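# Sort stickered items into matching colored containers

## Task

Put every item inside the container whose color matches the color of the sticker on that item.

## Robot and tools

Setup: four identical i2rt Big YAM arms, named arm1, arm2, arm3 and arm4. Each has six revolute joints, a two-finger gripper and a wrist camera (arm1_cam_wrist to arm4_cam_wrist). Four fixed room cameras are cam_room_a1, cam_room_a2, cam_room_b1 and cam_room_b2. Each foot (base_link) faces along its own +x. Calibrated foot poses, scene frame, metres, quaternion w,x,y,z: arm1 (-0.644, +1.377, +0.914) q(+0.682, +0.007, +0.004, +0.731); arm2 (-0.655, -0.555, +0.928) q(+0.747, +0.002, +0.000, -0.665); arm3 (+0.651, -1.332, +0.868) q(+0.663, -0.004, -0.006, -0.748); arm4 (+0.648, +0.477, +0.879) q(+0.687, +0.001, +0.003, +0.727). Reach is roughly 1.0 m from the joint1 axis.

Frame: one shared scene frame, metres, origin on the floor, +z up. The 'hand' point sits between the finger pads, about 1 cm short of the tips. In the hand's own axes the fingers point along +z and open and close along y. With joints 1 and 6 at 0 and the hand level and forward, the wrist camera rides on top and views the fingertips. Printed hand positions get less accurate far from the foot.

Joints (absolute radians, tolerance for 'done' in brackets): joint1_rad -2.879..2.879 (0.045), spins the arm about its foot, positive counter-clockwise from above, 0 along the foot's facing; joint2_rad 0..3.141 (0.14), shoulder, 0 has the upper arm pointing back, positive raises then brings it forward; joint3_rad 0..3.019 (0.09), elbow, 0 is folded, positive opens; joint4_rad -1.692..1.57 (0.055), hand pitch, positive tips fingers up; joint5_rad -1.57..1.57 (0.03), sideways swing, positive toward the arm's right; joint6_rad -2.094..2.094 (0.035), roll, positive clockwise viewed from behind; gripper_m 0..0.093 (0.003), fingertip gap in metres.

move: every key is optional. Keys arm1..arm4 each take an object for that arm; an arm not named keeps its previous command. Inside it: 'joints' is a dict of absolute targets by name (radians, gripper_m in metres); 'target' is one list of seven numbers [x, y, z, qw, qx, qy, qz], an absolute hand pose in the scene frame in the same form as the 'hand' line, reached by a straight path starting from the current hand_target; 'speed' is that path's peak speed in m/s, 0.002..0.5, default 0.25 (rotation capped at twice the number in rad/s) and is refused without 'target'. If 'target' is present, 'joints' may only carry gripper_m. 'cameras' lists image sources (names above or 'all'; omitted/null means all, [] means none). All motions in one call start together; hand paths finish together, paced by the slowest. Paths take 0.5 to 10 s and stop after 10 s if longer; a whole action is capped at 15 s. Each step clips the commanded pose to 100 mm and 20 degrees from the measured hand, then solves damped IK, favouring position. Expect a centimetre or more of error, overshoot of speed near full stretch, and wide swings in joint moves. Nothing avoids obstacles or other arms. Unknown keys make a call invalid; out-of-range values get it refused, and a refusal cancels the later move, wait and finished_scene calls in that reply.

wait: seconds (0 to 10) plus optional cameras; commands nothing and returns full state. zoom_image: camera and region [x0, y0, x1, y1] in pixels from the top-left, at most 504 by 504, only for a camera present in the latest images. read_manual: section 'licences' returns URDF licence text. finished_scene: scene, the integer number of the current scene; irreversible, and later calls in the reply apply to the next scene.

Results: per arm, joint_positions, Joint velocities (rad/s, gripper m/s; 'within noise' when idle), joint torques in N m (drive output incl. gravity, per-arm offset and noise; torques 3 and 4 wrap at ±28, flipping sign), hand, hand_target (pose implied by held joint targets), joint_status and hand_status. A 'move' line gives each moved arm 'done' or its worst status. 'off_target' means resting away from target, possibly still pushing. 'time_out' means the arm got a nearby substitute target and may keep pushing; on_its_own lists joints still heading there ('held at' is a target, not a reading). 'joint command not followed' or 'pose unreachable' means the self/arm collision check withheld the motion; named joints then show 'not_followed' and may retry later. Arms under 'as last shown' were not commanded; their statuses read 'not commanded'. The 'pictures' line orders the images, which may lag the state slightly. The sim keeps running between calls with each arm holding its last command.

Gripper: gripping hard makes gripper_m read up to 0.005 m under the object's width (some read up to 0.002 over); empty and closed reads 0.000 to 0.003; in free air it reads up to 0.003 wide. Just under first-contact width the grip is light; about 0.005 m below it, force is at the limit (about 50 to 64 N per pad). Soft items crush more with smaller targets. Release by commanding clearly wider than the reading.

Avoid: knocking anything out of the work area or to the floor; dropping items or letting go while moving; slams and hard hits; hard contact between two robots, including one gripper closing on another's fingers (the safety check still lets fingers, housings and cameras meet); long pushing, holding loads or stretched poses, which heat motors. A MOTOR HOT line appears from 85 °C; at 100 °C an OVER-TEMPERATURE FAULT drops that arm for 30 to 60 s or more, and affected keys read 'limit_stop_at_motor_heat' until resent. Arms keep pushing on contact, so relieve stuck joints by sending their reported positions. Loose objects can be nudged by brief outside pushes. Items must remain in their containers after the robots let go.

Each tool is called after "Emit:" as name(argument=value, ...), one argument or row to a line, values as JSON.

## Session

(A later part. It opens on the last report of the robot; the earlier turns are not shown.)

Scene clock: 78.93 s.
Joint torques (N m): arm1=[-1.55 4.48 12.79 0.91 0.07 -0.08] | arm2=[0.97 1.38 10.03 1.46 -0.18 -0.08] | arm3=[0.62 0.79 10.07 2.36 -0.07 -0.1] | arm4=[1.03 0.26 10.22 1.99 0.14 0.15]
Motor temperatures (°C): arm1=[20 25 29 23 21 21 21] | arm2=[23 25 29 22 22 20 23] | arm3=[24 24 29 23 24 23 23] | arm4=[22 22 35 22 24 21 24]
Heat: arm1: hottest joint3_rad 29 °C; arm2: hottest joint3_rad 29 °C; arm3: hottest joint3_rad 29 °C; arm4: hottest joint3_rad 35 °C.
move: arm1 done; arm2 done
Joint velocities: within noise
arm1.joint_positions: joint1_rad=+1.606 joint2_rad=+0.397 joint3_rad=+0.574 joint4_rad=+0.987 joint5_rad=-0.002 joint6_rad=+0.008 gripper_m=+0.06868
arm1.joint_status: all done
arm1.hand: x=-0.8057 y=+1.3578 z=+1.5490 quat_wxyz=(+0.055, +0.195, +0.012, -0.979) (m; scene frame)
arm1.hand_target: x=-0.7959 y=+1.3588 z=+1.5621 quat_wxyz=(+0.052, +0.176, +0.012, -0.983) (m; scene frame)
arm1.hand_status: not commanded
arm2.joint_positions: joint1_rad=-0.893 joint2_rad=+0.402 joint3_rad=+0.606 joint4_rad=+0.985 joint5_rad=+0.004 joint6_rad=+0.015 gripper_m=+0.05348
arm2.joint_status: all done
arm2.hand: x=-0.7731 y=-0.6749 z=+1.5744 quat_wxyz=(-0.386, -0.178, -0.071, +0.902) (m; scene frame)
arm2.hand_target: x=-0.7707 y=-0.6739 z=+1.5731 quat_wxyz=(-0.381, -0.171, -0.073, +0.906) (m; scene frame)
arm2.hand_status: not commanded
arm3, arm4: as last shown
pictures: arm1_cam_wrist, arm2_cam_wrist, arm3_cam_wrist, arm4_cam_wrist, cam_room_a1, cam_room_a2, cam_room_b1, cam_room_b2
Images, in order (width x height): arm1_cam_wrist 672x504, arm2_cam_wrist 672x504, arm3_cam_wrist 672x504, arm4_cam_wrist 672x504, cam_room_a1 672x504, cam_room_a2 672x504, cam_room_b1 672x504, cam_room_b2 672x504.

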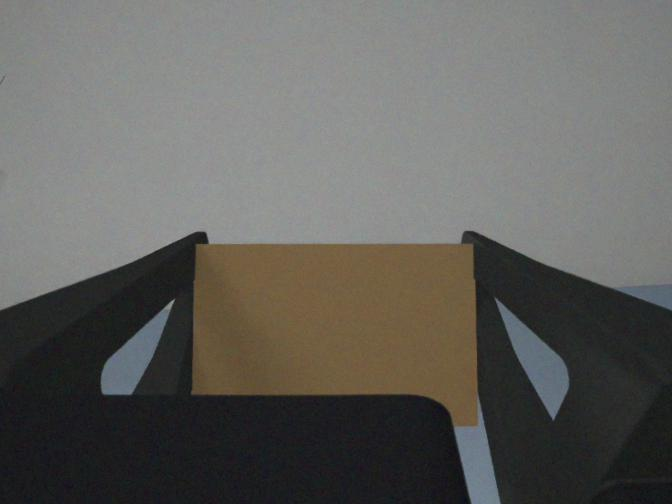

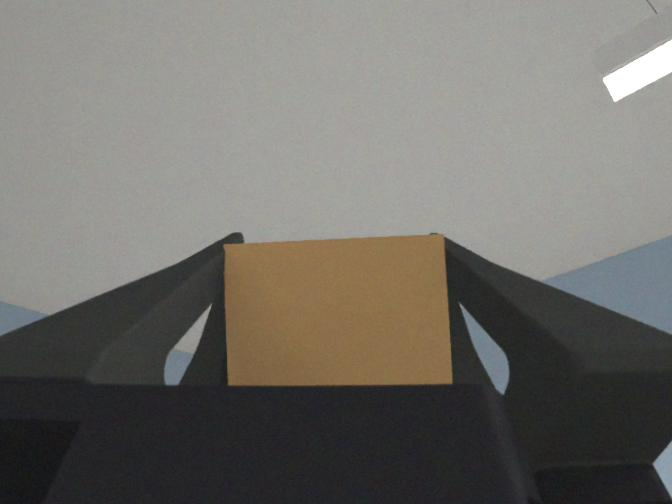

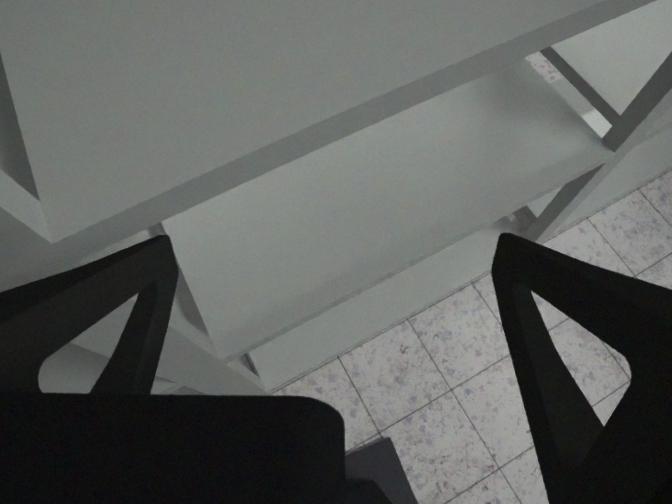

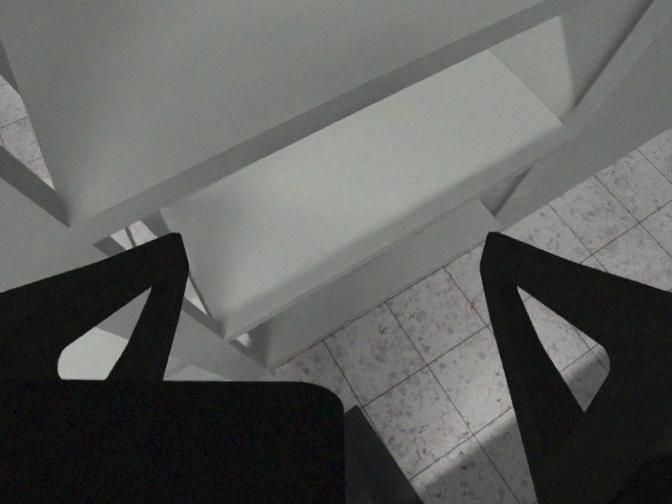

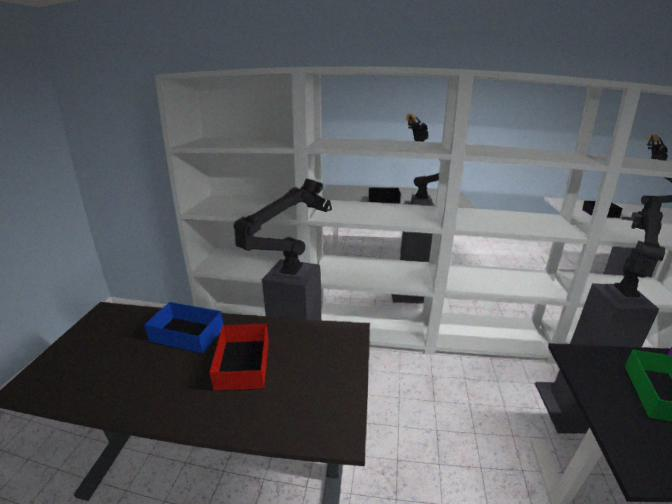

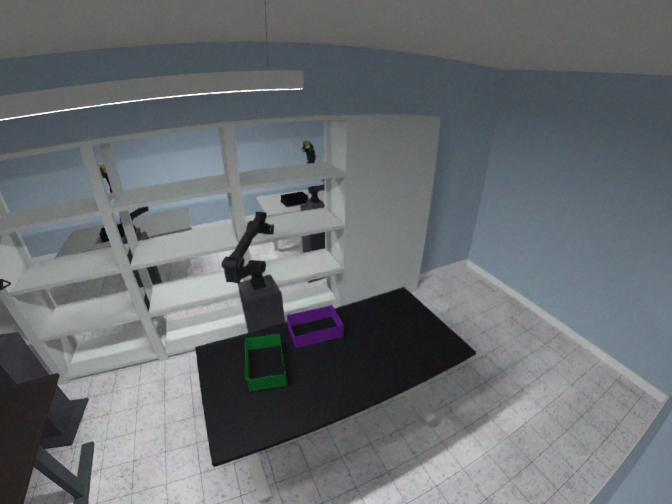

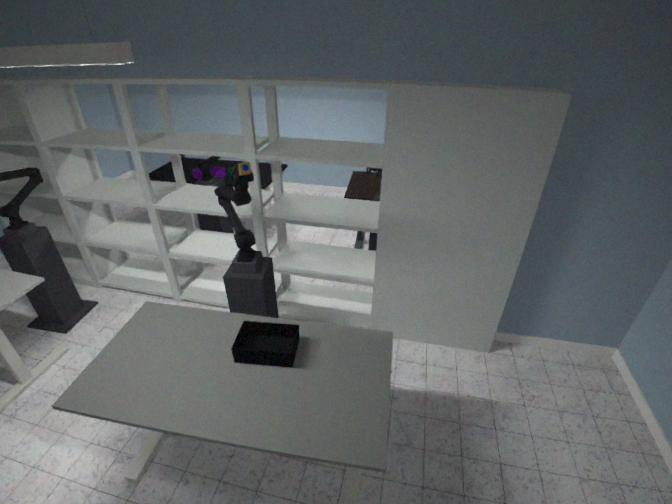

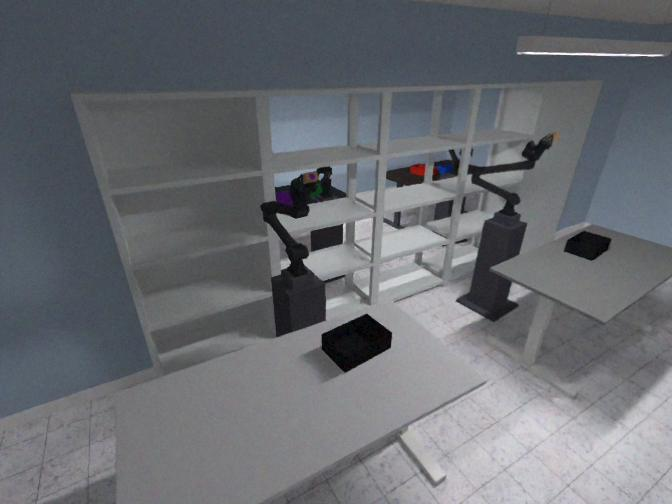

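Emit:
move(
  arm1={"joints":{"joint1_rad":-2.34,"joint4_rad":-0.7}},
  arm2={"joints":{"joint1_rad":0.846,"joint4_rad":-0.7}},
  cameras=[],
)

Emit:
move(
  arm1={"target":[-0.06,0.92,1.16,0.321,0.325,0.882,-0.118],"speed":0.35},
  arm2={"target":[-0.06,-0.945,1.16,0.328,0.269,0.901,-0.098],"speed":0.35},
  cameras=["arm1_cam_wrist","arm2_cam_wrist"],
)

Emit:
move(
  arm1={"target":[-0.06,0.92,1.04,0.321,0.325,0.882,-0.118],"speed":0.2},
  arm2={"target":[-0.06,-0.945,1.055,0.328,0.269,0.901,-0.098],"speed":0.2},
  cameras=["arm1_cam_wrist","arm2_cam_wrist"],
)

Scene clock: 93.20 s.
Joint torques (N m): arm1=[-2.14 3.14 14.35 1.57 -0.05 -0.01] | arm2=[0.97 -0.26 11.6 2.02 0.06 -0.08] | arm3=[0.62 0.85 10.09 2.35 -0.08 -0.09] | arm4=[0.5 0.56 10.25 2.09 0.13 0.13]
Motor temperatures (°C): arm1=[20 25 30 23 21 21 22] | arm2=[23 25 30 22 22 20 23] | arm3=[24 24 30 23 24 23 23] | arm4=[22 22 36 22 24 21 24]
Heat: arm1: hottest joint3_rad 30 °C; arm2: hottest joint3_rad 30 °C; arm3: hottest joint3_rad 30 °C; arm4: hottest joint3_rad 36 °C.
move: arm1 done; arm2 done
Joint velocities: within noise
arm1.joint_positions: joint1_rad=-2.334 joint2_rad=+0.399 joint3_rad=+0.574 joint4_rad=-0.693 joint5_rad=+0.002 joint6_rad=+0.006 gripper_m=+0.06877
arm1.joint_status: all done
arm1.hand: x=-0.4177 y=+1.1911 z=+1.1949 quat_wxyz=(-0.466, -0.296, -0.816, +0.172) (m; scene frame)
arm1.hand_target: x=-0.4179 y=+1.1895 z=+1.2086 quat_wxyz=(-0.473, -0.294, -0.812, +0.176) (m; scene frame)
arm1.hand_status: not commanded
arm2.joint_positions: joint1_rad=+0.842 joint2_rad=+0.402 joint3_rad=+0.605 joint4_rad=-0.689 joint5_rad=-0.002 joint6_rad=+0.014 gripper_m=+0.05343
arm2.joint_status: all done
arm2.hand: x=-0.4171 y=-0.7238 z=+1.2316 quat_wxyz=(-0.494, -0.264, -0.815, +0.150) (m; scene frame)
arm2.hand_target: x=-0.4181 y=-0.7220 z=+1.2263 quat_wxyz=(-0.487, -0.258, -0.821, +0.151) (m; scene frame)
arm2.hand_status: not commanded
arm3, arm4: as last shown
pictures: none
No camera images: "cameras" was empty.

Scene clock: 95.23 s.
Joint torques (N m): arm1=[-0.79 -16.38 17.92 0.99 0 0.11] | arm2=[1.61 -19.02 17.09 1.47 -0.12 -0.07] | arm3=[0.56 1.03 10.13 2.36 -0.08 -0.1] | arm4=[0.79 0.5 10.29 1.85 0.12 0.15]
Motor temperatures (°C): arm1=[20 25 30 23 21 21 22] | arm2=[23 25 30 22 22 20 24] | arm3=[24 24 30 23 24 23 23] | arm4=[22 22 36 22 24 21 24]
Heat: arm1: hottest joint3_rad 30 °C; arm2: hottest joint3_rad 30 °C; arm3: hottest joint3_rad 30 °C; arm4: hottest joint3_rad 36 °C.
move: arm1 off_target; arm2 off_target
Joint velocities: within noise
arm1.joint_positions: joint1_rad=-2.312 joint2_rad=+1.861 joint3_rad=+1.705 joint4_rad=-0.766 joint5_rad=+0.023 joint6_rad=+0.031 gripper_m=+0.06877
arm1.joint_status: not commanded
arm1.hand: x=-0.0789 y=+0.9242 z=+1.1224 quat_wxyz=(-0.292, -0.330, -0.891, +0.112) (m; scene frame)
arm1.hand_target: x=-0.0620 y=+0.9216 z=+1.1602 quat_wxyz=(-0.322, -0.325, -0.882, +0.118) (m; scene frame)
arm1.hand_status: off_target (0.042 m and 3.6 deg from the pose sent, 0.450 m and 19.6 deg at the start)
arm2.joint_positions: joint1_rad=+0.868 joint2_rad=+1.788 joint3_rad=+1.568 joint4_rad=-0.692 joint5_rad=+0.008 joint6_rad=+0.014 gripper_m=+0.05343
arm2.joint_status: not commanded
arm2.hand: x=-0.0791 y=-0.9407 z=+1.1356 quat_wxyz=(-0.309, -0.281, -0.904, +0.093) (m; scene frame)
arm2.hand_target: x=-0.0615 y=-0.9439 z=+1.1602 quat_wxyz=(-0.328, -0.269, -0.900, +0.098) (m; scene frame)
arm2.hand_status: off_target (0.031 m and 2.6 deg from the pose sent, 0.426 m and 22.3 deg at the start)
arm3, arm4: as last shown
pictures: arm1_cam_wrist, arm2_cam_wrist
Images, in order (width x height): arm1_cam_wrist 672x504, arm2_cam_wrist 672x504.

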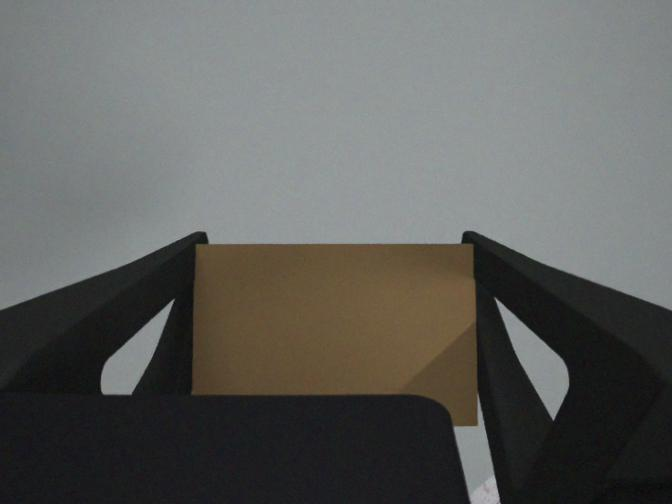

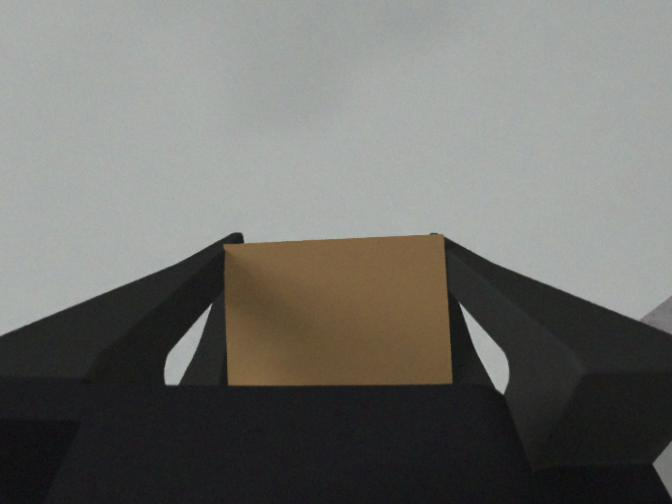

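Scene clock: 96.57 s.
Joint torques (N m): arm1=[-0.97 -17.61 11.95 2.07 0.06 0.08] | arm2=[1.44 -20.19 11 2.86 -0.15 -0.08] | arm3=[0.62 0.85 10.13 2.32 -0.08 -0.09] | arm4=[0.85 0.73 10.14 1.96 0.12 0.14]
Motor temperatures (°C): arm1=[20 25 30 23 21 21 22] | arm2=[23 25 30 22 22 20 24] | arm3=[24 24 30 23 24 23 23] | arm4=[22 22 36 22 24 21 24]
Heat: arm1: hottest joint3_rad 30 °C; arm2: hottest joint3_rad 30 °C; arm3: hottest joint3_rad 30 °C; arm4: hottest joint3_rad 36 °C.
move: arm1 off_target; arm2 done
Joint velocities: within noise
arm1.joint_positions: joint1_rad=-2.310 joint2_rad=+1.947 joint3_rad=+1.563 joint4_rad=-0.511 joint5_rad=+0.022 joint6_rad=+0.034 gripper_m=+0.06877
arm1.joint_status: not commanded
arm1.hand: x=-0.0711 y=+0.9186 z=+1.0267 quat_wxyz=(-0.304, -0.329, -0.887, +0.115) (m; scene frame)
arm1.hand_target: x=-0.0603 y=+0.9202 z=+1.0401 quat_wxyz=(-0.321, -0.325, -0.882, +0.118) (m; scene frame)
arm1.hand_status: off_target (0.017 m and 2.1 deg from the pose sent, 0.085 m and 3.6 deg at the start)
arm2.joint_positions: joint1_rad=+0.868 joint2_rad=+1.875 joint3_rad=+1.470 joint4_rad=-0.478 joint5_rad=+0.008 joint6_rad=+0.014 gripper_m=+0.05343
arm2.joint_status: not commanded
arm2.hand: x=-0.0672 y=-0.9483 z=+1.0590 quat_wxyz=(-0.323, -0.280, -0.899, +0.097) (m; scene frame)
arm2.hand_target: x=-0.0602 y=-0.9448 z=+1.0550 quat_wxyz=(-0.328, -0.269, -0.900, +0.098) (m; scene frame)
arm2.hand_status: done (0.009 m and 1.4 deg from the pose sent, 0.083 m and 2.6 deg at the start)
arm3.joint_positions: joint1_rad=-1.920 joint2_rad=+0.400 joint3_rad=+0.600 joint4_rad=-0.714 joint5_rad=+0.002 joint6_rad=+0.004 gripper_m=+0.09402
arm3.joint_status: not commanded
arm3.hand: x=+0.3942 y=-1.1965 z=+1.1606 quat_wxyz=(+0.112, -0.841, +0.207, +0.488) (m; scene frame)
arm3.hand_target: x=+0.3939 y=-1.1934 z=+1.1637 quat_wxyz=(+0.116, -0.837, +0.208, +0.493) (m; scene frame)
arm3.hand_status: not commanded
arm4.joint_positions: joint1_rad=+0.948 joint2_rad=+0.403 joint3_rad=+0.590 joint4_rad=-0.718 joint5_rad=-0.001 joint6_rad=-0.011 gripper_m=+0.09401
arm4.joint_status: not commanded
arm4.hand: x=+0.4068 y=+0.6329 z=+1.1675 quat_wxyz=(-0.139, +0.834, -0.239, -0.478) (m; scene frame)
arm4.hand_target: x=+0.4048 y=+0.6337 z=+1.1782 quat_wxyz=(-0.140, +0.825, -0.241, -0.492) (m; scene frame)
arm4.hand_status: not commanded
pictures: arm1_cam_wrist, arm2_cam_wrist
Images, in order (width x height): arm1_cam_wrist 672x504, arm2_cam_wrist 672x504.

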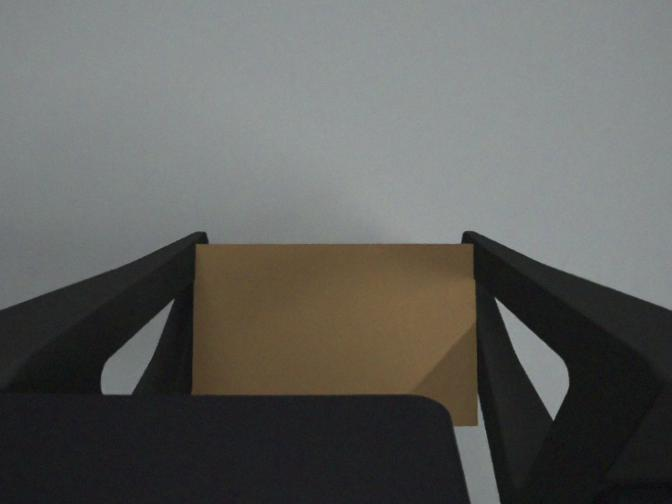

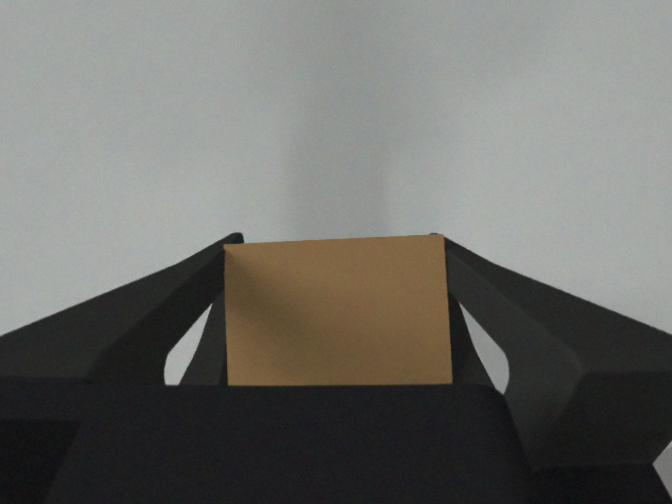

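Emit:
move(
  arm1={"target":[-0.06,0.92,1.03,0.321,0.325,0.882,-0.118],"speed":0.08},
  arm2={"target":[-0.06,-0.945,1.028,0.328,0.269,0.901,-0.098],"speed":0.08},
  cameras=["cam_room_b1"],
)

Emit:
move(
  arm1={"target":[-0.06,0.92,1.02,0.321,0.325,0.882,-0.118],"speed":0.08},
  arm2={"target":[-0.06,-0.945,1.014,0.328,0.269,0.901,-0.098],"speed":0.08},
  cameras=["cam_room_b1"],
)

Scene clock: 103.57 s.
Joint torques (N m): arm1=[-0.67 -17.26 10.86 2.06 0.11 0.12] | arm2=[1.44 -18.73 10.1 2.95 -0.16 -0.08] | arm3=[0.67 0.73 10.11 2.35 -0.08 -0.09] | arm4=[0.67 0.32 10.33 1.98 0.11 0.14]
Motor temperatures (°C): arm1=[20 25 31 23 21 21 22] | arm2=[23 25 30 22 22 20 24] | arm3=[24 24 30 23 24 23 23] | arm4=[22 22 37 22 24 21 24]
Heat: arm1: hottest joint3_rad 31 °C; arm2: hottest joint3_rad 30 °C; arm3: hottest joint3_rad 30 °C; arm4: hottest joint3_rad 37 °C.
move: arm1 done; arm2 off_target
Joint velocities: within noise
arm1.joint_positions: joint1_rad=-2.310 joint2_rad=+1.947 joint3_rad=+1.563 joint4_rad=-0.492 joint5_rad=+0.022 joint6_rad=+0.034 gripper_m=+0.06877
arm1.joint_status: not commanded
arm1.hand: x=-0.0682 y=+0.9163 z=+1.0296 quat_wxyz=(-0.313, -0.328, -0.884, +0.118) (m; scene frame)
arm1.hand_target: x=-0.0601 y=+0.9201 z=+1.0300 quat_wxyz=(-0.321, -0.325, -0.882, +0.118) (m; scene frame)
arm1.hand_status: done (0.009 m and 1.0 deg from the pose sent, 0.012 m and 2.1 deg at the start)
arm2.joint_positions: joint1_rad=+0.868 joint2_rad=+1.886 joint3_rad=+1.446 joint4_rad=-0.417 joint5_rad=+0.008 joint6_rad=+0.014 gripper_m=+0.05343
arm2.joint_status: not commanded
arm2.hand: x=-0.0644 y=-0.9500 z=+1.0491 quat_wxyz=(-0.335, -0.279, -0.895, +0.101) (m; scene frame)
arm2.hand_target: x=-0.0606 y=-0.9446 z=+1.0284 quat_wxyz=(-0.328, -0.269, -0.900, +0.098) (m; scene frame)
arm2.hand_status: off_target (0.022 m and 1.6 deg from the pose sent, 0.032 m and 1.4 deg at the start)
arm3, arm4: as last shown
pictures: cam_room_b1
Images, in order (width x height): cam_room_b1 672x504.

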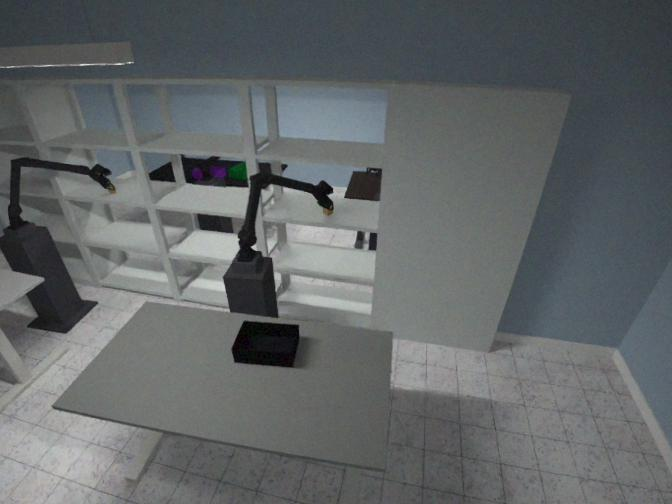

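Scene clock: 104.57 s.
Joint torques (N m): arm1=[-1.38 -16.32 11.15 2.18 0.08 0.11] | arm2=[1.38 -18.78 9.94 2.95 -0.17 -0.07] | arm3=[0.62 0.79 10.1 2.35 -0.08 -0.1] | arm4=[1.26 0.97 10.13 1.92 0.11 0.1]
Motor temperatures (°C): arm1=[20 25 31 23 21 21 22] | arm2=[23 25 30 22 22 20 24] | arm3=[24 24 30 23 24 23 23] | arm4=[22 22 37 22 24 21 24]
Heat: arm1: hottest joint3_rad 31 °C; arm2: hottest joint3_rad 30 °C; arm3: hottest joint3_rad 30 °C; arm4: hottest joint3_rad 37 °C.
move: arm1 off_target; arm2 off_target
Joint velocities: within noise
arm1.joint_positions: joint1_rad=-2.310 joint2_rad=+1.947 joint3_rad=+1.550 joint4_rad=-0.470 joint5_rad=+0.022 joint6_rad=+0.034 gripper_m=+0.06877
arm1.joint_status: not commanded
arm1.hand: x=-0.0684 y=+0.9165 z=+1.0264 quat_wxyz=(-0.317, -0.327, -0.882, +0.119) (m; scene frame)
arm1.hand_target: x=-0.0602 y=+0.9201 z=+1.0200 quat_wxyz=(-0.321, -0.325, -0.882, +0.118) (m; scene frame)
arm1.hand_status: off_target (0.011 m and 0.5 deg from the pose sent, 0.013 m and 1.0 deg at the start)
arm2.joint_positions: joint1_rad=+0.868 joint2_rad=+1.902 joint3_rad=+1.432 joint4_rad=-0.385 joint5_rad=+0.008 joint6_rad=+0.013 gripper_m=+0.05343
arm2.joint_status: not commanded
arm2.hand: x=-0.0639 y=-0.9504 z=+1.0359 quat_wxyz=(-0.335, -0.278, -0.894, +0.101) (m; scene frame)
arm2.hand_target: x=-0.0608 y=-0.9445 z=+1.0142 quat_wxyz=(-0.327, -0.269, -0.900, +0.098) (m; scene frame)
arm2.hand_status: off_target (0.023 m and 1.6 deg from the pose sent, 0.036 m and 1.6 deg at the start)
arm3, arm4: as last shown
pictures: cam_room_b1
Images, in order (width x height): cam_room_b1 672x504.

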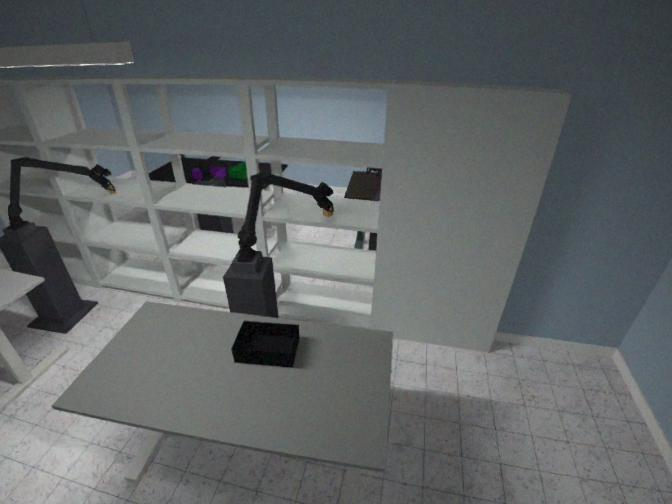

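Emit:
move(
  arm1={"target":[-0.06,0.92,1.012,0.321,0.325,0.882,-0.118],"speed":0.08},
  arm2={"target":[-0.06,-0.945,1.002,0.328,0.269,0.901,-0.098],"speed":0.08},
  cameras=["cam_room_b1","arm3_cam_wrist"],
)

Emit:
zoom_image(
  camera="cam_room_b1",
  region=[290, 170, 370, 240],
)

Emit:
zoom_image(
  camera="cam_room_b1",
  region=[70, 150, 150, 220],
)

Scene clock: 110.13 s.
Joint torques (N m): arm1=[-0.97 -15.56 10.59 1.99 0.1 0.07] | arm2=[1.61 -17.67 9.35 2.95 -0.18 -0.06] | arm3=[0.79 0.79 10.11 2.35 -0.07 -0.09] | arm4=[1.14 0.67 10.37 2.06 0.12 0.18]
Motor temperatures (°C): arm1=[20 25 31 23 21 21 22] | arm2=[23 26 31 22 22 20 24] | arm3=[24 24 30 23 24 23 23] | arm4=[22 22 37 22 24 21 24]
Heat: arm1: hottest joint3_rad 31 °C; arm2: hottest joint3_rad 31 °C; arm3: hottest joint3_rad 30 °C; arm4: hottest joint3_rad 37 °C.
move: arm1 off_target; arm2 off_target
Joint velocities: within noise
arm1.joint_positions: joint1_rad=-2.310 joint2_rad=+1.950 joint3_rad=+1.544 joint4_rad=-0.451 joint5_rad=+0.022 joint6_rad=+0.035 gripper_m=+0.06877
arm1.joint_status: not commanded
arm1.hand: x=-0.0671 y=+0.9154 z=+1.0244 quat_wxyz=(-0.322, -0.327, -0.880, +0.121) (m; scene frame)
arm1.hand_target: x=-0.0604 y=+0.9203 z=+1.0120 quat_wxyz=(-0.321, -0.325, -0.882, +0.118) (m; scene frame)
arm1.hand_status: off_target (0.015 m and 0.4 deg from the pose sent, 0.017 m and 0.6 deg at the start)
arm2.joint_positions: joint1_rad=+0.868 joint2_rad=+1.903 joint3_rad=+1.425 joint4_rad=-0.357 joint5_rad=+0.008 joint6_rad=+0.013 gripper_m=+0.05343
arm2.joint_status: not commanded
arm2.hand: x=-0.0617 y=-0.9518 z=+1.0362 quat_wxyz=(-0.344, -0.277, -0.891, +0.104) (m; scene frame)
arm2.hand_target: x=-0.0613 y=-0.9442 z=+1.0029 quat_wxyz=(-0.328, -0.269, -0.900, +0.098) (m; scene frame)
arm2.hand_status: off_target (0.035 m and 2.5 deg from the pose sent, 0.035 m and 1.6 deg at the start)
arm3, arm4: as last shown
pictures: arm3_cam_wrist, cam_room_b1
Images, in order (width x height): arm3_cam_wrist 672x504, cam_room_b1 672x504.

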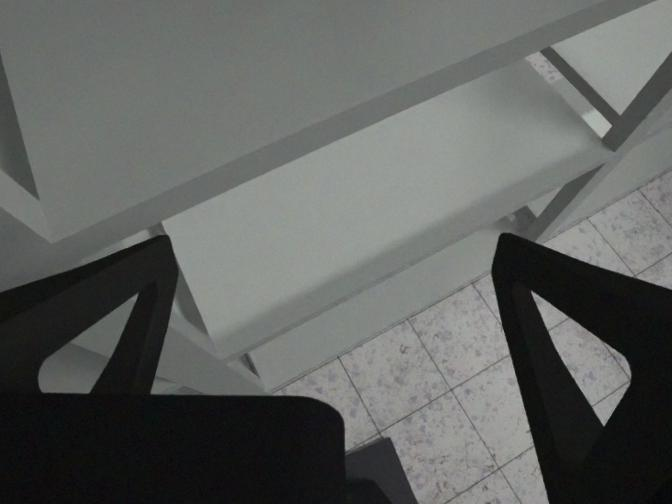

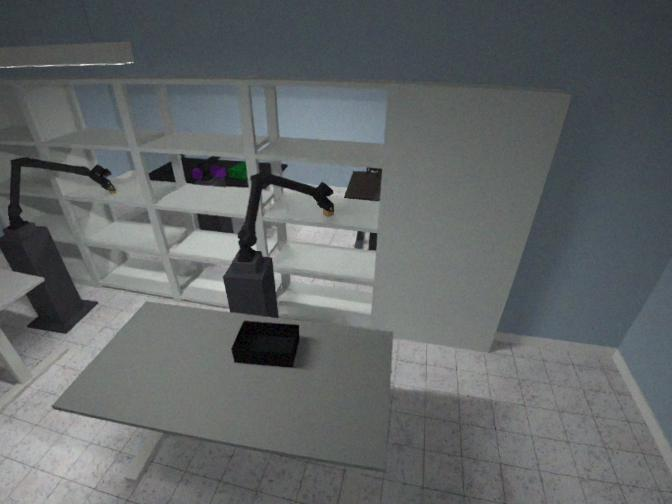

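Scaled by 6.300.

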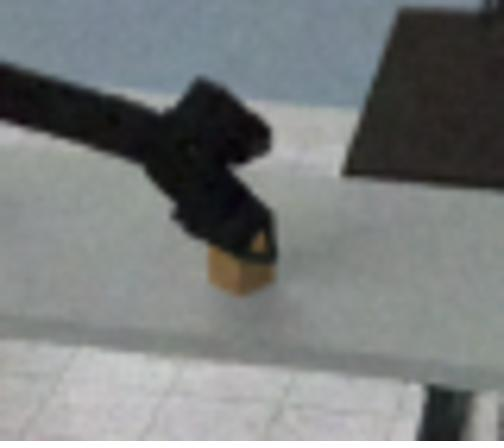

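Scaled by 6.300.

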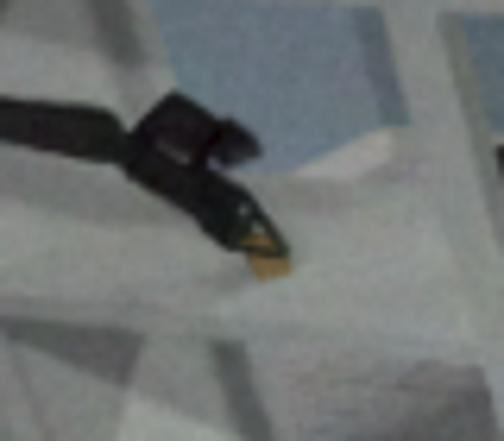

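Emit:
move(
  arm1={"joints":{"gripper_m":0.092}},
  arm2={"joints":{"gripper_m":0.08}},
  cameras=["arm1_cam_wrist","arm2_cam_wrist"],
)

Emit:
move(
  arm1={"target":[-0.24,1.05,1.14,0.321,0.325,0.882,-0.118],"speed":0.3},
  arm2={"target":[-0.20,-0.85,1.16,0.328,0.269,0.901,-0.098],"speed":0.3},
  cameras=["arm1_cam_wrist","arm2_cam_wrist"],
)

Emit:
move(
  arm1={"joints":{"joint2_rad":0.4,"joint3_rad":0.6,"joint4_rad":-0.7}},
  arm2={"joints":{"joint2_rad":0.4,"joint3_rad":0.6,"joint4_rad":-0.7}},
  arm4={"target":[0.0,0.865,1.16,0.118,-0.882,0.325,0.321],"speed":0.35},
  arm3={"target":[0.03,-1.01,1.16,0.098,-0.9006,0.269,0.328],"speed":0.35},
  cameras=["arm3_cam_wrist","arm4_cam_wrist"],
)

Scene clock: 119.80 s.
Joint torques (N m): arm1=[-0.73 -15.44 10.48 2.13 0.07 0.09] | arm2=[1.49 -18.32 9.36 2.86 -0.16 -0.07] | arm3=[0.5 0.91 10.11 2.33 -0.06 -0.1] | arm4=[0.67 0.09 10.24 2.06 0.13 0.13]
Motor temperatures (°C): arm1=[20 25 31 23 21 21 22] | arm2=[23 26 30 22 22 20 24] | arm3=[24 24 30 23 24 23 23] | arm4=[22 22 37 22 24 21 24]
Heat: arm1: hottest joint3_rad 31 °C; arm2: hottest joint3_rad 30 °C; arm3: hottest joint3_rad 30 °C; arm4: hottest joint3_rad 37 °C.
move: arm1 done; arm2 done
Joint velocities: within noise
arm1.joint_positions: joint1_rad=-2.310 joint2_rad=+1.952 joint3_rad=+1.544 joint4_rad=-0.451 joint5_rad=+0.023 joint6_rad=+0.035 gripper_m=+0.09196
arm1.joint_status: all done
arm1.hand: x=-0.0672 y=+0.9154 z=+1.0233 quat_wxyz=(-0.321, -0.327, -0.881, +0.120) (m; scene frame)
arm1.hand_target: x=-0.0604 y=+0.9202 z=+1.0121 quat_wxyz=(-0.321, -0.325, -0.882, +0.118) (m; scene frame)
arm1.hand_status: not commanded
arm2.joint_positions: joint1_rad=+0.868 joint2_rad=+1.910 joint3_rad=+1.425 joint4_rad=-0.356 joint5_rad=+0.008 joint6_rad=+0.013 gripper_m=+0.07994
arm2.joint_status: all done
arm2.hand: x=-0.0616 y=-0.9518 z=+1.0311 quat_wxyz=(-0.341, -0.278, -0.892, +0.103) (m; scene frame)
arm2.hand_target: x=-0.0613 y=-0.9442 z=+1.0026 quat_wxyz=(-0.328, -0.269, -0.900, +0.098) (m; scene frame)
arm2.hand_status: not commanded
arm3, arm4: as last shown
pictures: arm1_cam_wrist, arm2_cam_wrist
Images, in order (width x height): arm1_cam_wrist 672x504, arm2_cam_wrist 672x504.

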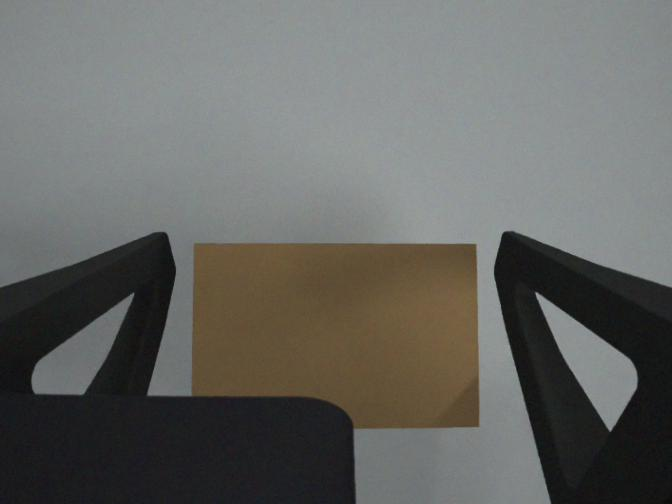

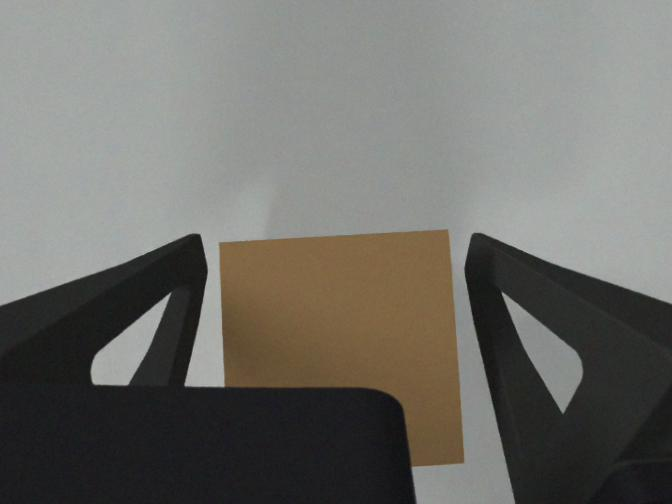

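Scene clock: 121.37 s.
Joint torques (N m): arm1=[-2.84 -8.35 11.52 1.26 -0.05 -0.02] | arm2=[1.49 -12.86 10.41 1.54 0.09 0] | arm3=[0.5 0.85 10.07 2.3 -0.08 -0.08] | arm4=[1.03 0.67 10.29 2.04 0.13 0.15]
Motor temperatures (°C): arm1=[20 25 31 23 21 21 22] | arm2=[23 26 30 22 22 20 24] | arm3=[24 24 30 23 24 23 23] | arm4=[22 22 37 22 24 21 24]
Heat: arm1: hottest joint3_rad 31 °C; arm2: hottest joint3_rad 30 °C; arm3: hottest joint3_rad 30 °C; arm4: hottest joint3_rad 37 °C.
move: arm1 done; arm2 off_target
Joint velocities: within noise
arm1.joint_positions: joint1_rad=-2.310 joint2_rad=+1.294 joint3_rad=+1.049 joint4_rad=-0.601 joint5_rad=+0.012 joint6_rad=+0.033 gripper_m=+0.09196
arm1.joint_status: not commanded
arm1.hand: x=-0.2364 y=+1.0532 z=+1.1434 quat_wxyz=(-0.328, -0.324, -0.880, +0.118) (m; scene frame)
arm1.hand_target: x=-0.2400 y=+1.0500 z=+1.1401 quat_wxyz=(-0.321, -0.325, -0.882, +0.118) (m; scene frame)
arm1.hand_status: done (0.006 m and 0.8 deg from the pose sent, 0.248 m and 0.4 deg at the start)
arm2.joint_positions: joint1_rad=+0.875 joint2_rad=+1.366 joint3_rad=+1.136 joint4_rad=-0.608 joint5_rad=+0.008 joint6_rad=+0.013 gripper_m=+0.07994
arm2.joint_status: not commanded
arm2.hand: x=-0.1980 y=-0.8574 z=+1.1731 quat_wxyz=(-0.343, -0.274, -0.893, +0.102) (m; scene frame)
arm2.hand_target: x=-0.2002 y=-0.8501 z=+1.1600 quat_wxyz=(-0.328, -0.269, -0.900, +0.098) (m; scene frame)
arm2.hand_status: off_target (0.015 m and 2.1 deg from the pose sent, 0.215 m and 2.2 deg at the start)
arm3, arm4: as last shown
pictures: arm1_cam_wrist, arm2_cam_wrist
Images, in order (width x height): arm1_cam_wrist 672x504, arm2_cam_wrist 672x504.

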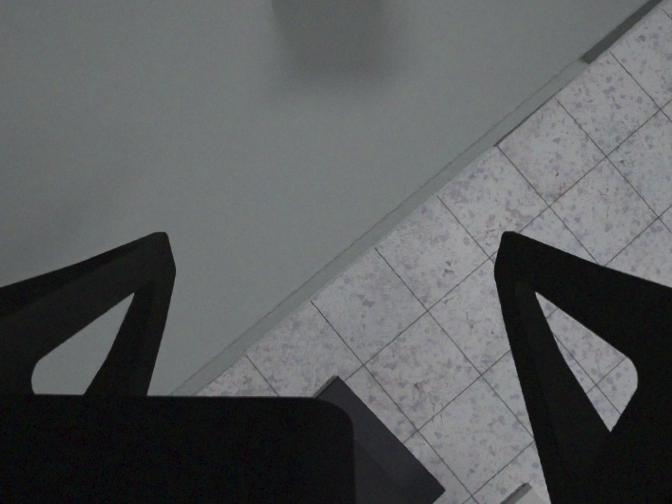

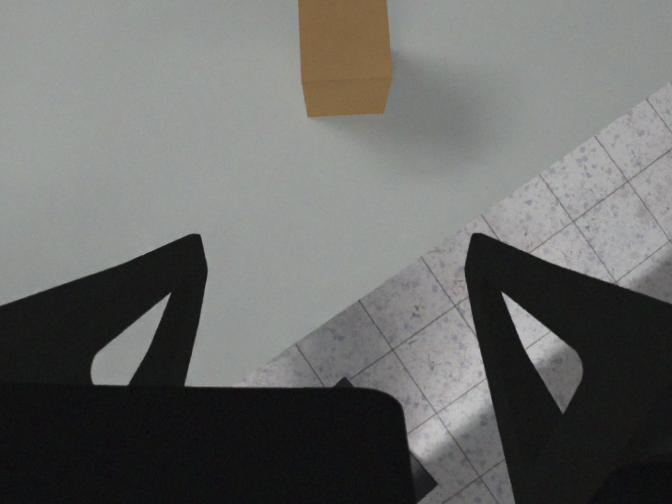

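Scene clock: 123.60 s.
Joint torques (N m): arm1=[-2.67 3.31 11.92 1.48 -0.06 -0.05] | arm2=[1.38 -0.26 10.76 2.14 0.09 -0.01] | arm3=[2.55 -19.84 14.56 0.85 0.17 0.03] | arm4=[1.44 -22.3 13.31 0.65 0.29 0.19]
Motor temperatures (°C): arm1=[20 25 31 23 21 21 22] | arm2=[23 26 30 22 22 20 24] | arm3=[24 24 30 23 24 23 23] | arm4=[22 22 37 22 24 21 24]
Heat: arm1: hottest joint3_rad 31 °C; arm2: hottest joint3_rad 30 °C; arm3: hottest joint3_rad 30 °C; arm4: hottest joint3_rad 37 °C.
move: arm1 done; arm2 done; arm3 off_target; arm4 off_target
Joint velocities: within noise
arm1.joint_positions: joint1_rad=-2.310 joint2_rad=+0.400 joint3_rad=+0.600 joint4_rad=-0.696 joint5_rad=+0.012 joint6_rad=+0.033 gripper_m=+0.09196
arm1.joint_status: all done
arm1.hand: x=-0.4133 y=+1.1942 z=+1.2096 quat_wxyz=(-0.478, -0.298, -0.809, +0.167) (m; scene frame)
arm1.hand_target: x=-0.4154 y=+1.1926 z=+1.2084 quat_wxyz=(-0.475, -0.299, -0.810, +0.170) (m; scene frame)
arm1.hand_status: not commanded
arm2.joint_positions: joint1_rad=+0.875 joint2_rad=+0.402 joint3_rad=+0.615 joint4_rad=-0.691 joint5_rad=+0.008 joint6_rad=+0.013 gripper_m=+0.07994
arm2.joint_status: all done
arm2.hand: x=-0.4125 y=-0.7174 z=+1.2369 quat_wxyz=(-0.498, -0.252, -0.816, +0.147) (m; scene frame)
arm2.hand_target: x=-0.4129 y=-0.7143 z=+1.2267 quat_wxyz=(-0.489, -0.247, -0.824, +0.144) (m; scene frame)
arm2.hand_status: not commanded
arm3.joint_positions: joint1_rad=-1.914 joint2_rad=+1.744 joint3_rad=+1.672 joint4_rad=-0.842 joint5_rad=+0.090 joint6_rad=+0.086 gripper_m=+0.09402
arm3.joint_status: not commanded
arm3.hand: x=+0.0455 y=-1.0070 z=+1.1324 quat_wxyz=(+0.096, -0.907, +0.273, +0.306) (m; scene frame)
arm3.hand_target: x=+0.0314 y=-1.0107 z=+1.1600 quat_wxyz=(+0.098, -0.900, +0.269, +0.328) (m; scene frame)
arm3.hand_status: off_target (0.032 m and 2.7 deg from the pose sent, 0.409 m and 20.9 deg at the start)
arm4.joint_positions: joint1_rad=+1.000 joint2_rad=+1.912 joint3_rad=+1.885 joint4_rad=-0.887 joint5_rad=+0.127 joint6_rad=+0.136 gripper_m=+0.09401
arm4.joint_status: not commanded
arm4.hand: x=+0.0127 y=+0.8636 z=+1.1416 quat_wxyz=(-0.117, +0.888, -0.322, -0.306) (m; scene frame)
arm4.hand_target: x=+0.0010 y=+0.8644 z=+1.1601 quat_wxyz=(-0.118, +0.882, -0.325, -0.322) (m; scene frame)
arm4.hand_status: off_target (0.022 m and 1.8 deg from the pose sent, 0.468 m and 21.4 deg at the start)
pictures: arm3_cam_wrist, arm4_cam_wrist
Images, in order (width x height): arm3_cam_wrist 672x504, arm4_cam_wrist 672x504.

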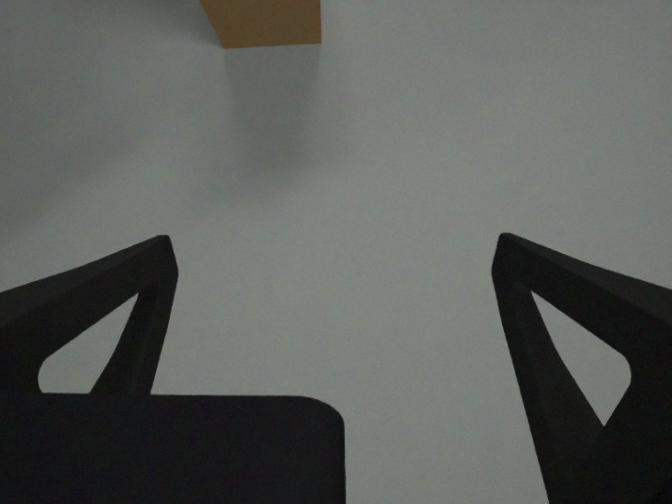

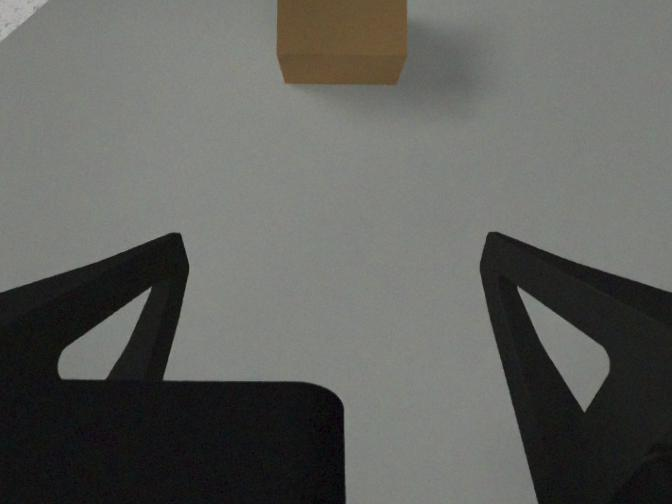

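Emit:
move(
  arm4={"target":[-0.06,0.925,1.06,0.118,-0.882,0.325,0.321],"speed":0.25},
  arm3={"target":[-0.07,-0.98,1.08,0.098,-0.9006,0.269,0.328],"speed":0.25},
  cameras=["arm3_cam_wrist","arm4_cam_wrist"],
)

Scene clock: 129.93 s.
Joint torques (N m): arm1=[-2.61 2.55 11.86 1.52 -0.06 -0.04] | arm2=[1.44 -0.38 10.77 2.09 0.09 0] | arm3=[2.32 -26.17 14.42 1.29 0.17 0.02] | arm4=[0.56 -27.75 13.03 1.1 0.04 -0.04]
Motor temperatures (°C): arm1=[20 25 31 23 21 21 22] | arm2=[23 26 30 22 22 20 23] | arm3=[24 24 32 23 24 23 23] | arm4=[22 23 38 22 24 21 24]
Heat: arm1: hottest joint3_rad 31 °C; arm2: hottest joint3_rad 30 °C; arm3: hottest joint3_rad 32 °C; arm4: hottest joint3_rad 38 °C.
move: arm3 off_target; arm4 off_target
Joint velocities: within noise
arm1, arm2: as last shown
arm3.joint_positions: joint1_rad=-1.888 joint2_rad=+2.068 joint3_rad=+1.929 joint4_rad=-0.801 joint5_rad=+0.105 joint6_rad=+0.103 gripper_m=+0.09402
arm3.joint_status: not commanded
arm3.hand: x=-0.0522 y=-0.9792 z=+1.0421 quat_wxyz=(+0.095, -0.911, +0.271, +0.295) (m; scene frame)
arm3.hand_target: x=-0.0678 y=-0.9811 z=+1.0800 quat_wxyz=(+0.098, -0.900, +0.269, +0.328) (m; scene frame)
arm3.hand_status: off_target (0.042 m and 4.0 deg from the pose sent, 0.130 m and 2.7 deg at the start)
arm4.joint_positions: joint1_rad=+0.978 joint2_rad=+2.197 joint3_rad=+2.068 joint4_rad=-0.811 joint5_rad=+0.114 joint6_rad=+0.135 gripper_m=+0.09401
arm4.joint_status: not commanded
arm4.hand: x=-0.0477 y=+0.9151 z=+1.0312 quat_wxyz=(-0.113, +0.890, -0.330, -0.294) (m; scene frame)
arm4.hand_target: x=-0.0584 y=+0.9239 z=+1.0603 quat_wxyz=(-0.118, +0.882, -0.325, -0.321) (m; scene frame)
arm4.hand_status: off_target (0.033 m and 3.3 deg from the pose sent, 0.125 m and 1.9 deg at the start)
pictures: arm3_cam_wrist, arm4_cam_wrist
Images, in order (width x height): arm3_cam_wrist 672x504, arm4_cam_wrist 672x504.

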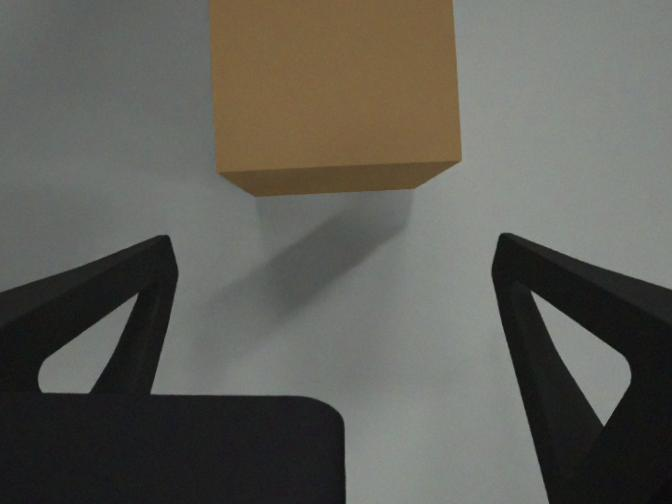

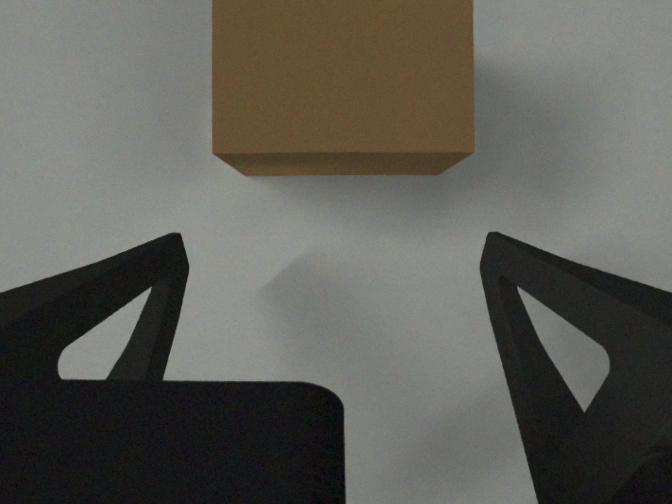

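Emit:
move(
  arm4={"target":[-0.096,0.952,1.042,0.118,-0.882,0.325,0.321],"speed":0.15},
  arm3={"target":[-0.106,-0.957,1.068,0.098,-0.9006,0.269,0.328],"speed":0.15},
  cameras=["arm3_cam_wrist","arm4_cam_wrist"],
)

Scene clock: 140.60 s.
Joint torques (N m): arm1=[-2.49 2.78 11.77 1.51 -0.03 -0.09] | arm2=[1.49 -0.44 10.77 2.11 0.09 -0.01] | arm3=[1.73 -26.17 14.39 0.96 0.01 -0.05] | arm4=[0.26 -26.99 13.35 0.66 0.07 -0.07]
Motor temperatures (°C): arm1=[20 25 32 23 21 21 22] | arm2=[23 25 30 22 22 20 23] | arm3=[24 24 33 23 24 23 23] | arm4=[22 25 38 22 24 21 24]
Heat: arm1: hottest joint3_rad 32 °C; arm2: hottest joint3_rad 30 °C; arm3: hottest joint3_rad 33 °C; arm4: hottest joint3_rad 38 °C.
move: arm3 off_target; arm4 off_target
Joint velocities: within noise
arm1, arm2: as last shown
arm3.joint_positions: joint1_rad=-1.888 joint2_rad=+2.196 joint3_rad=+2.149 joint4_rad=-0.860 joint5_rad=+0.105 joint6_rad=+0.103 gripper_m=+0.09402
arm3.joint_status: not commanded
arm3.hand: x=-0.0938 y=-0.9597 z=+1.0485 quat_wxyz=(+0.097, -0.906, +0.271, +0.310) (m; scene frame)
arm3.hand_target: x=-0.1048 y=-0.9577 z=+1.0680 quat_wxyz=(+0.098, -0.900, +0.269, +0.328) (m; scene frame)
arm3.hand_status: off_target (0.023 m and 2.1 deg from the pose sent, 0.064 m and 4.0 deg at the start)
arm4.joint_positions: joint1_rad=+0.977 joint2_rad=+2.357 joint3_rad=+2.348 joint4_rad=-0.888 joint5_rad=+0.110 joint6_rad=+0.133 gripper_m=+0.09401
arm4.joint_status: not commanded
arm4.hand: x=-0.0910 y=+0.9415 z=+1.0363 quat_wxyz=(-0.115, +0.883, -0.328, -0.315) (m; scene frame)
arm4.hand_target: x=-0.0952 y=+0.9515 z=+1.0420 quat_wxyz=(-0.118, +0.881, -0.325, -0.322) (m; scene frame)
arm4.hand_status: off_target (0.013 m and 0.9 deg from the pose sent, 0.062 m and 3.3 deg at the start)
pictures: arm3_cam_wrist, arm4_cam_wrist
Images, in order (width x height): arm3_cam_wrist 672x504, arm4_cam_wrist 672x504.

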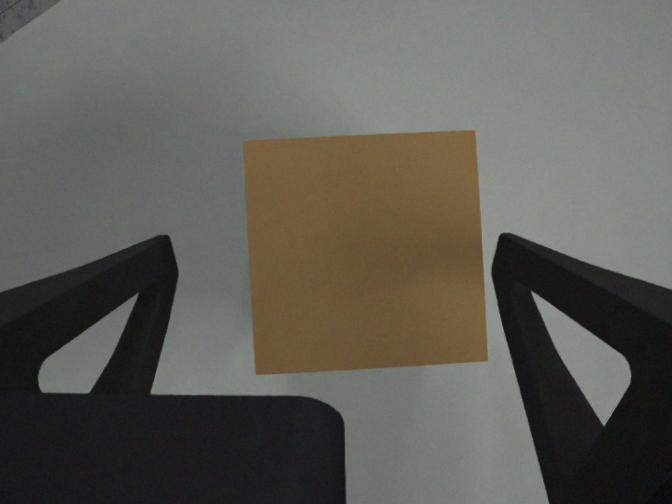

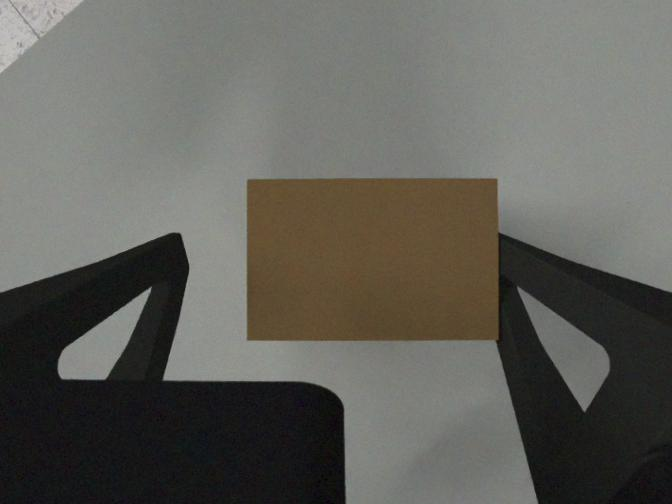

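Emit:
move(
  arm4={"target":[-0.09,0.961,1.02,0.118,-0.882,0.325,0.321],"speed":0.15},
  arm3={"target":[-0.110,-0.946,1.062,0.098,-0.9006,0.269,0.328],"speed":0.15},
  cameras=["arm3_cam_wrist","arm4_cam_wrist"],
)

Scene clock: 145.97 s.
Joint torques (N m): arm1=[-1.9 3.25 11.92 1.4 -0.03 -0.05] | arm2=[1.55 -0.38 10.77 2.1 0.09 0] | arm3=[0.97 -25.17 14.67 0.94 -0.02 -0.11] | arm4=[0.38 -27.28 9.46 1.52 0.03 -0.07]
Motor temperatures (°C): arm1=[20 25 32 23 21 21 22] | arm2=[23 25 30 22 22 20 23] | arm3=[24 25 34 23 24 23 23] | arm4=[22 25 38 22 24 21 24]
Heat: arm1: hottest joint3_rad 32 °C; arm2: hottest joint3_rad 30 °C; arm3: hottest joint3_rad 34 °C; arm4: hottest joint3_rad 38 °C.
move: arm3 off_target; arm4 off_target
Joint velocities: within noise
arm1, arm2: as last shown
arm3.joint_positions: joint1_rad=-1.888 joint2_rad=+2.217 joint3_rad=+2.187 joint4_rad=-0.866 joint5_rad=+0.098 joint6_rad=+0.102 gripper_m=+0.09402
arm3.joint_status: not commanded
arm3.hand: x=-0.1016 y=-0.9572 z=+1.0510 quat_wxyz=(+0.095, -0.905, +0.269, +0.316) (m; scene frame)
arm3.hand_target: x=-0.1090 y=-0.9466 z=+1.0621 quat_wxyz=(+0.098, -0.900, +0.269, +0.329) (m; scene frame)
arm3.hand_status: off_target (0.018 m and 1.5 deg from the pose sent, 0.025 m and 2.1 deg at the start)
arm4.joint_positions: joint1_rad=+0.959 joint2_rad=+2.357 joint3_rad=+2.348 joint4_rad=-0.864 joint5_rad=+0.101 joint6_rad=+0.123 gripper_m=+0.09401
arm4.joint_status: not commanded
arm4.hand: x=-0.0873 y=+0.9558 z=+1.0398 quat_wxyz=(-0.117, +0.879, -0.330, -0.325) (m; scene frame)
arm4.hand_target: x=-0.0894 y=+0.9605 z=+1.0202 quat_wxyz=(-0.118, +0.882, -0.325, -0.321) (m; scene frame)
arm4.hand_status: off_target (0.021 m and 0.8 deg from the pose sent, 0.025 m and 0.9 deg at the start)
pictures: arm3_cam_wrist, arm4_cam_wrist
Images, in order (width x height): arm3_cam_wrist 672x504, arm4_cam_wrist 672x504.

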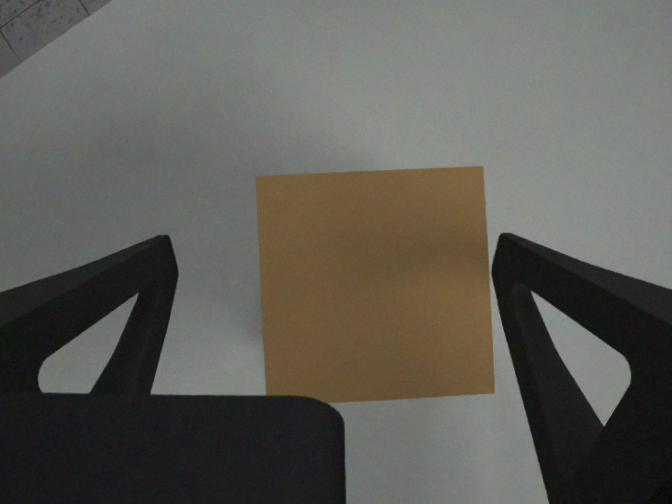

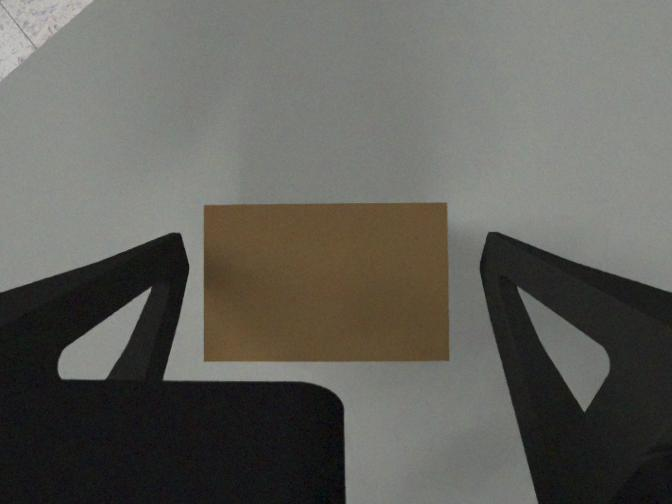

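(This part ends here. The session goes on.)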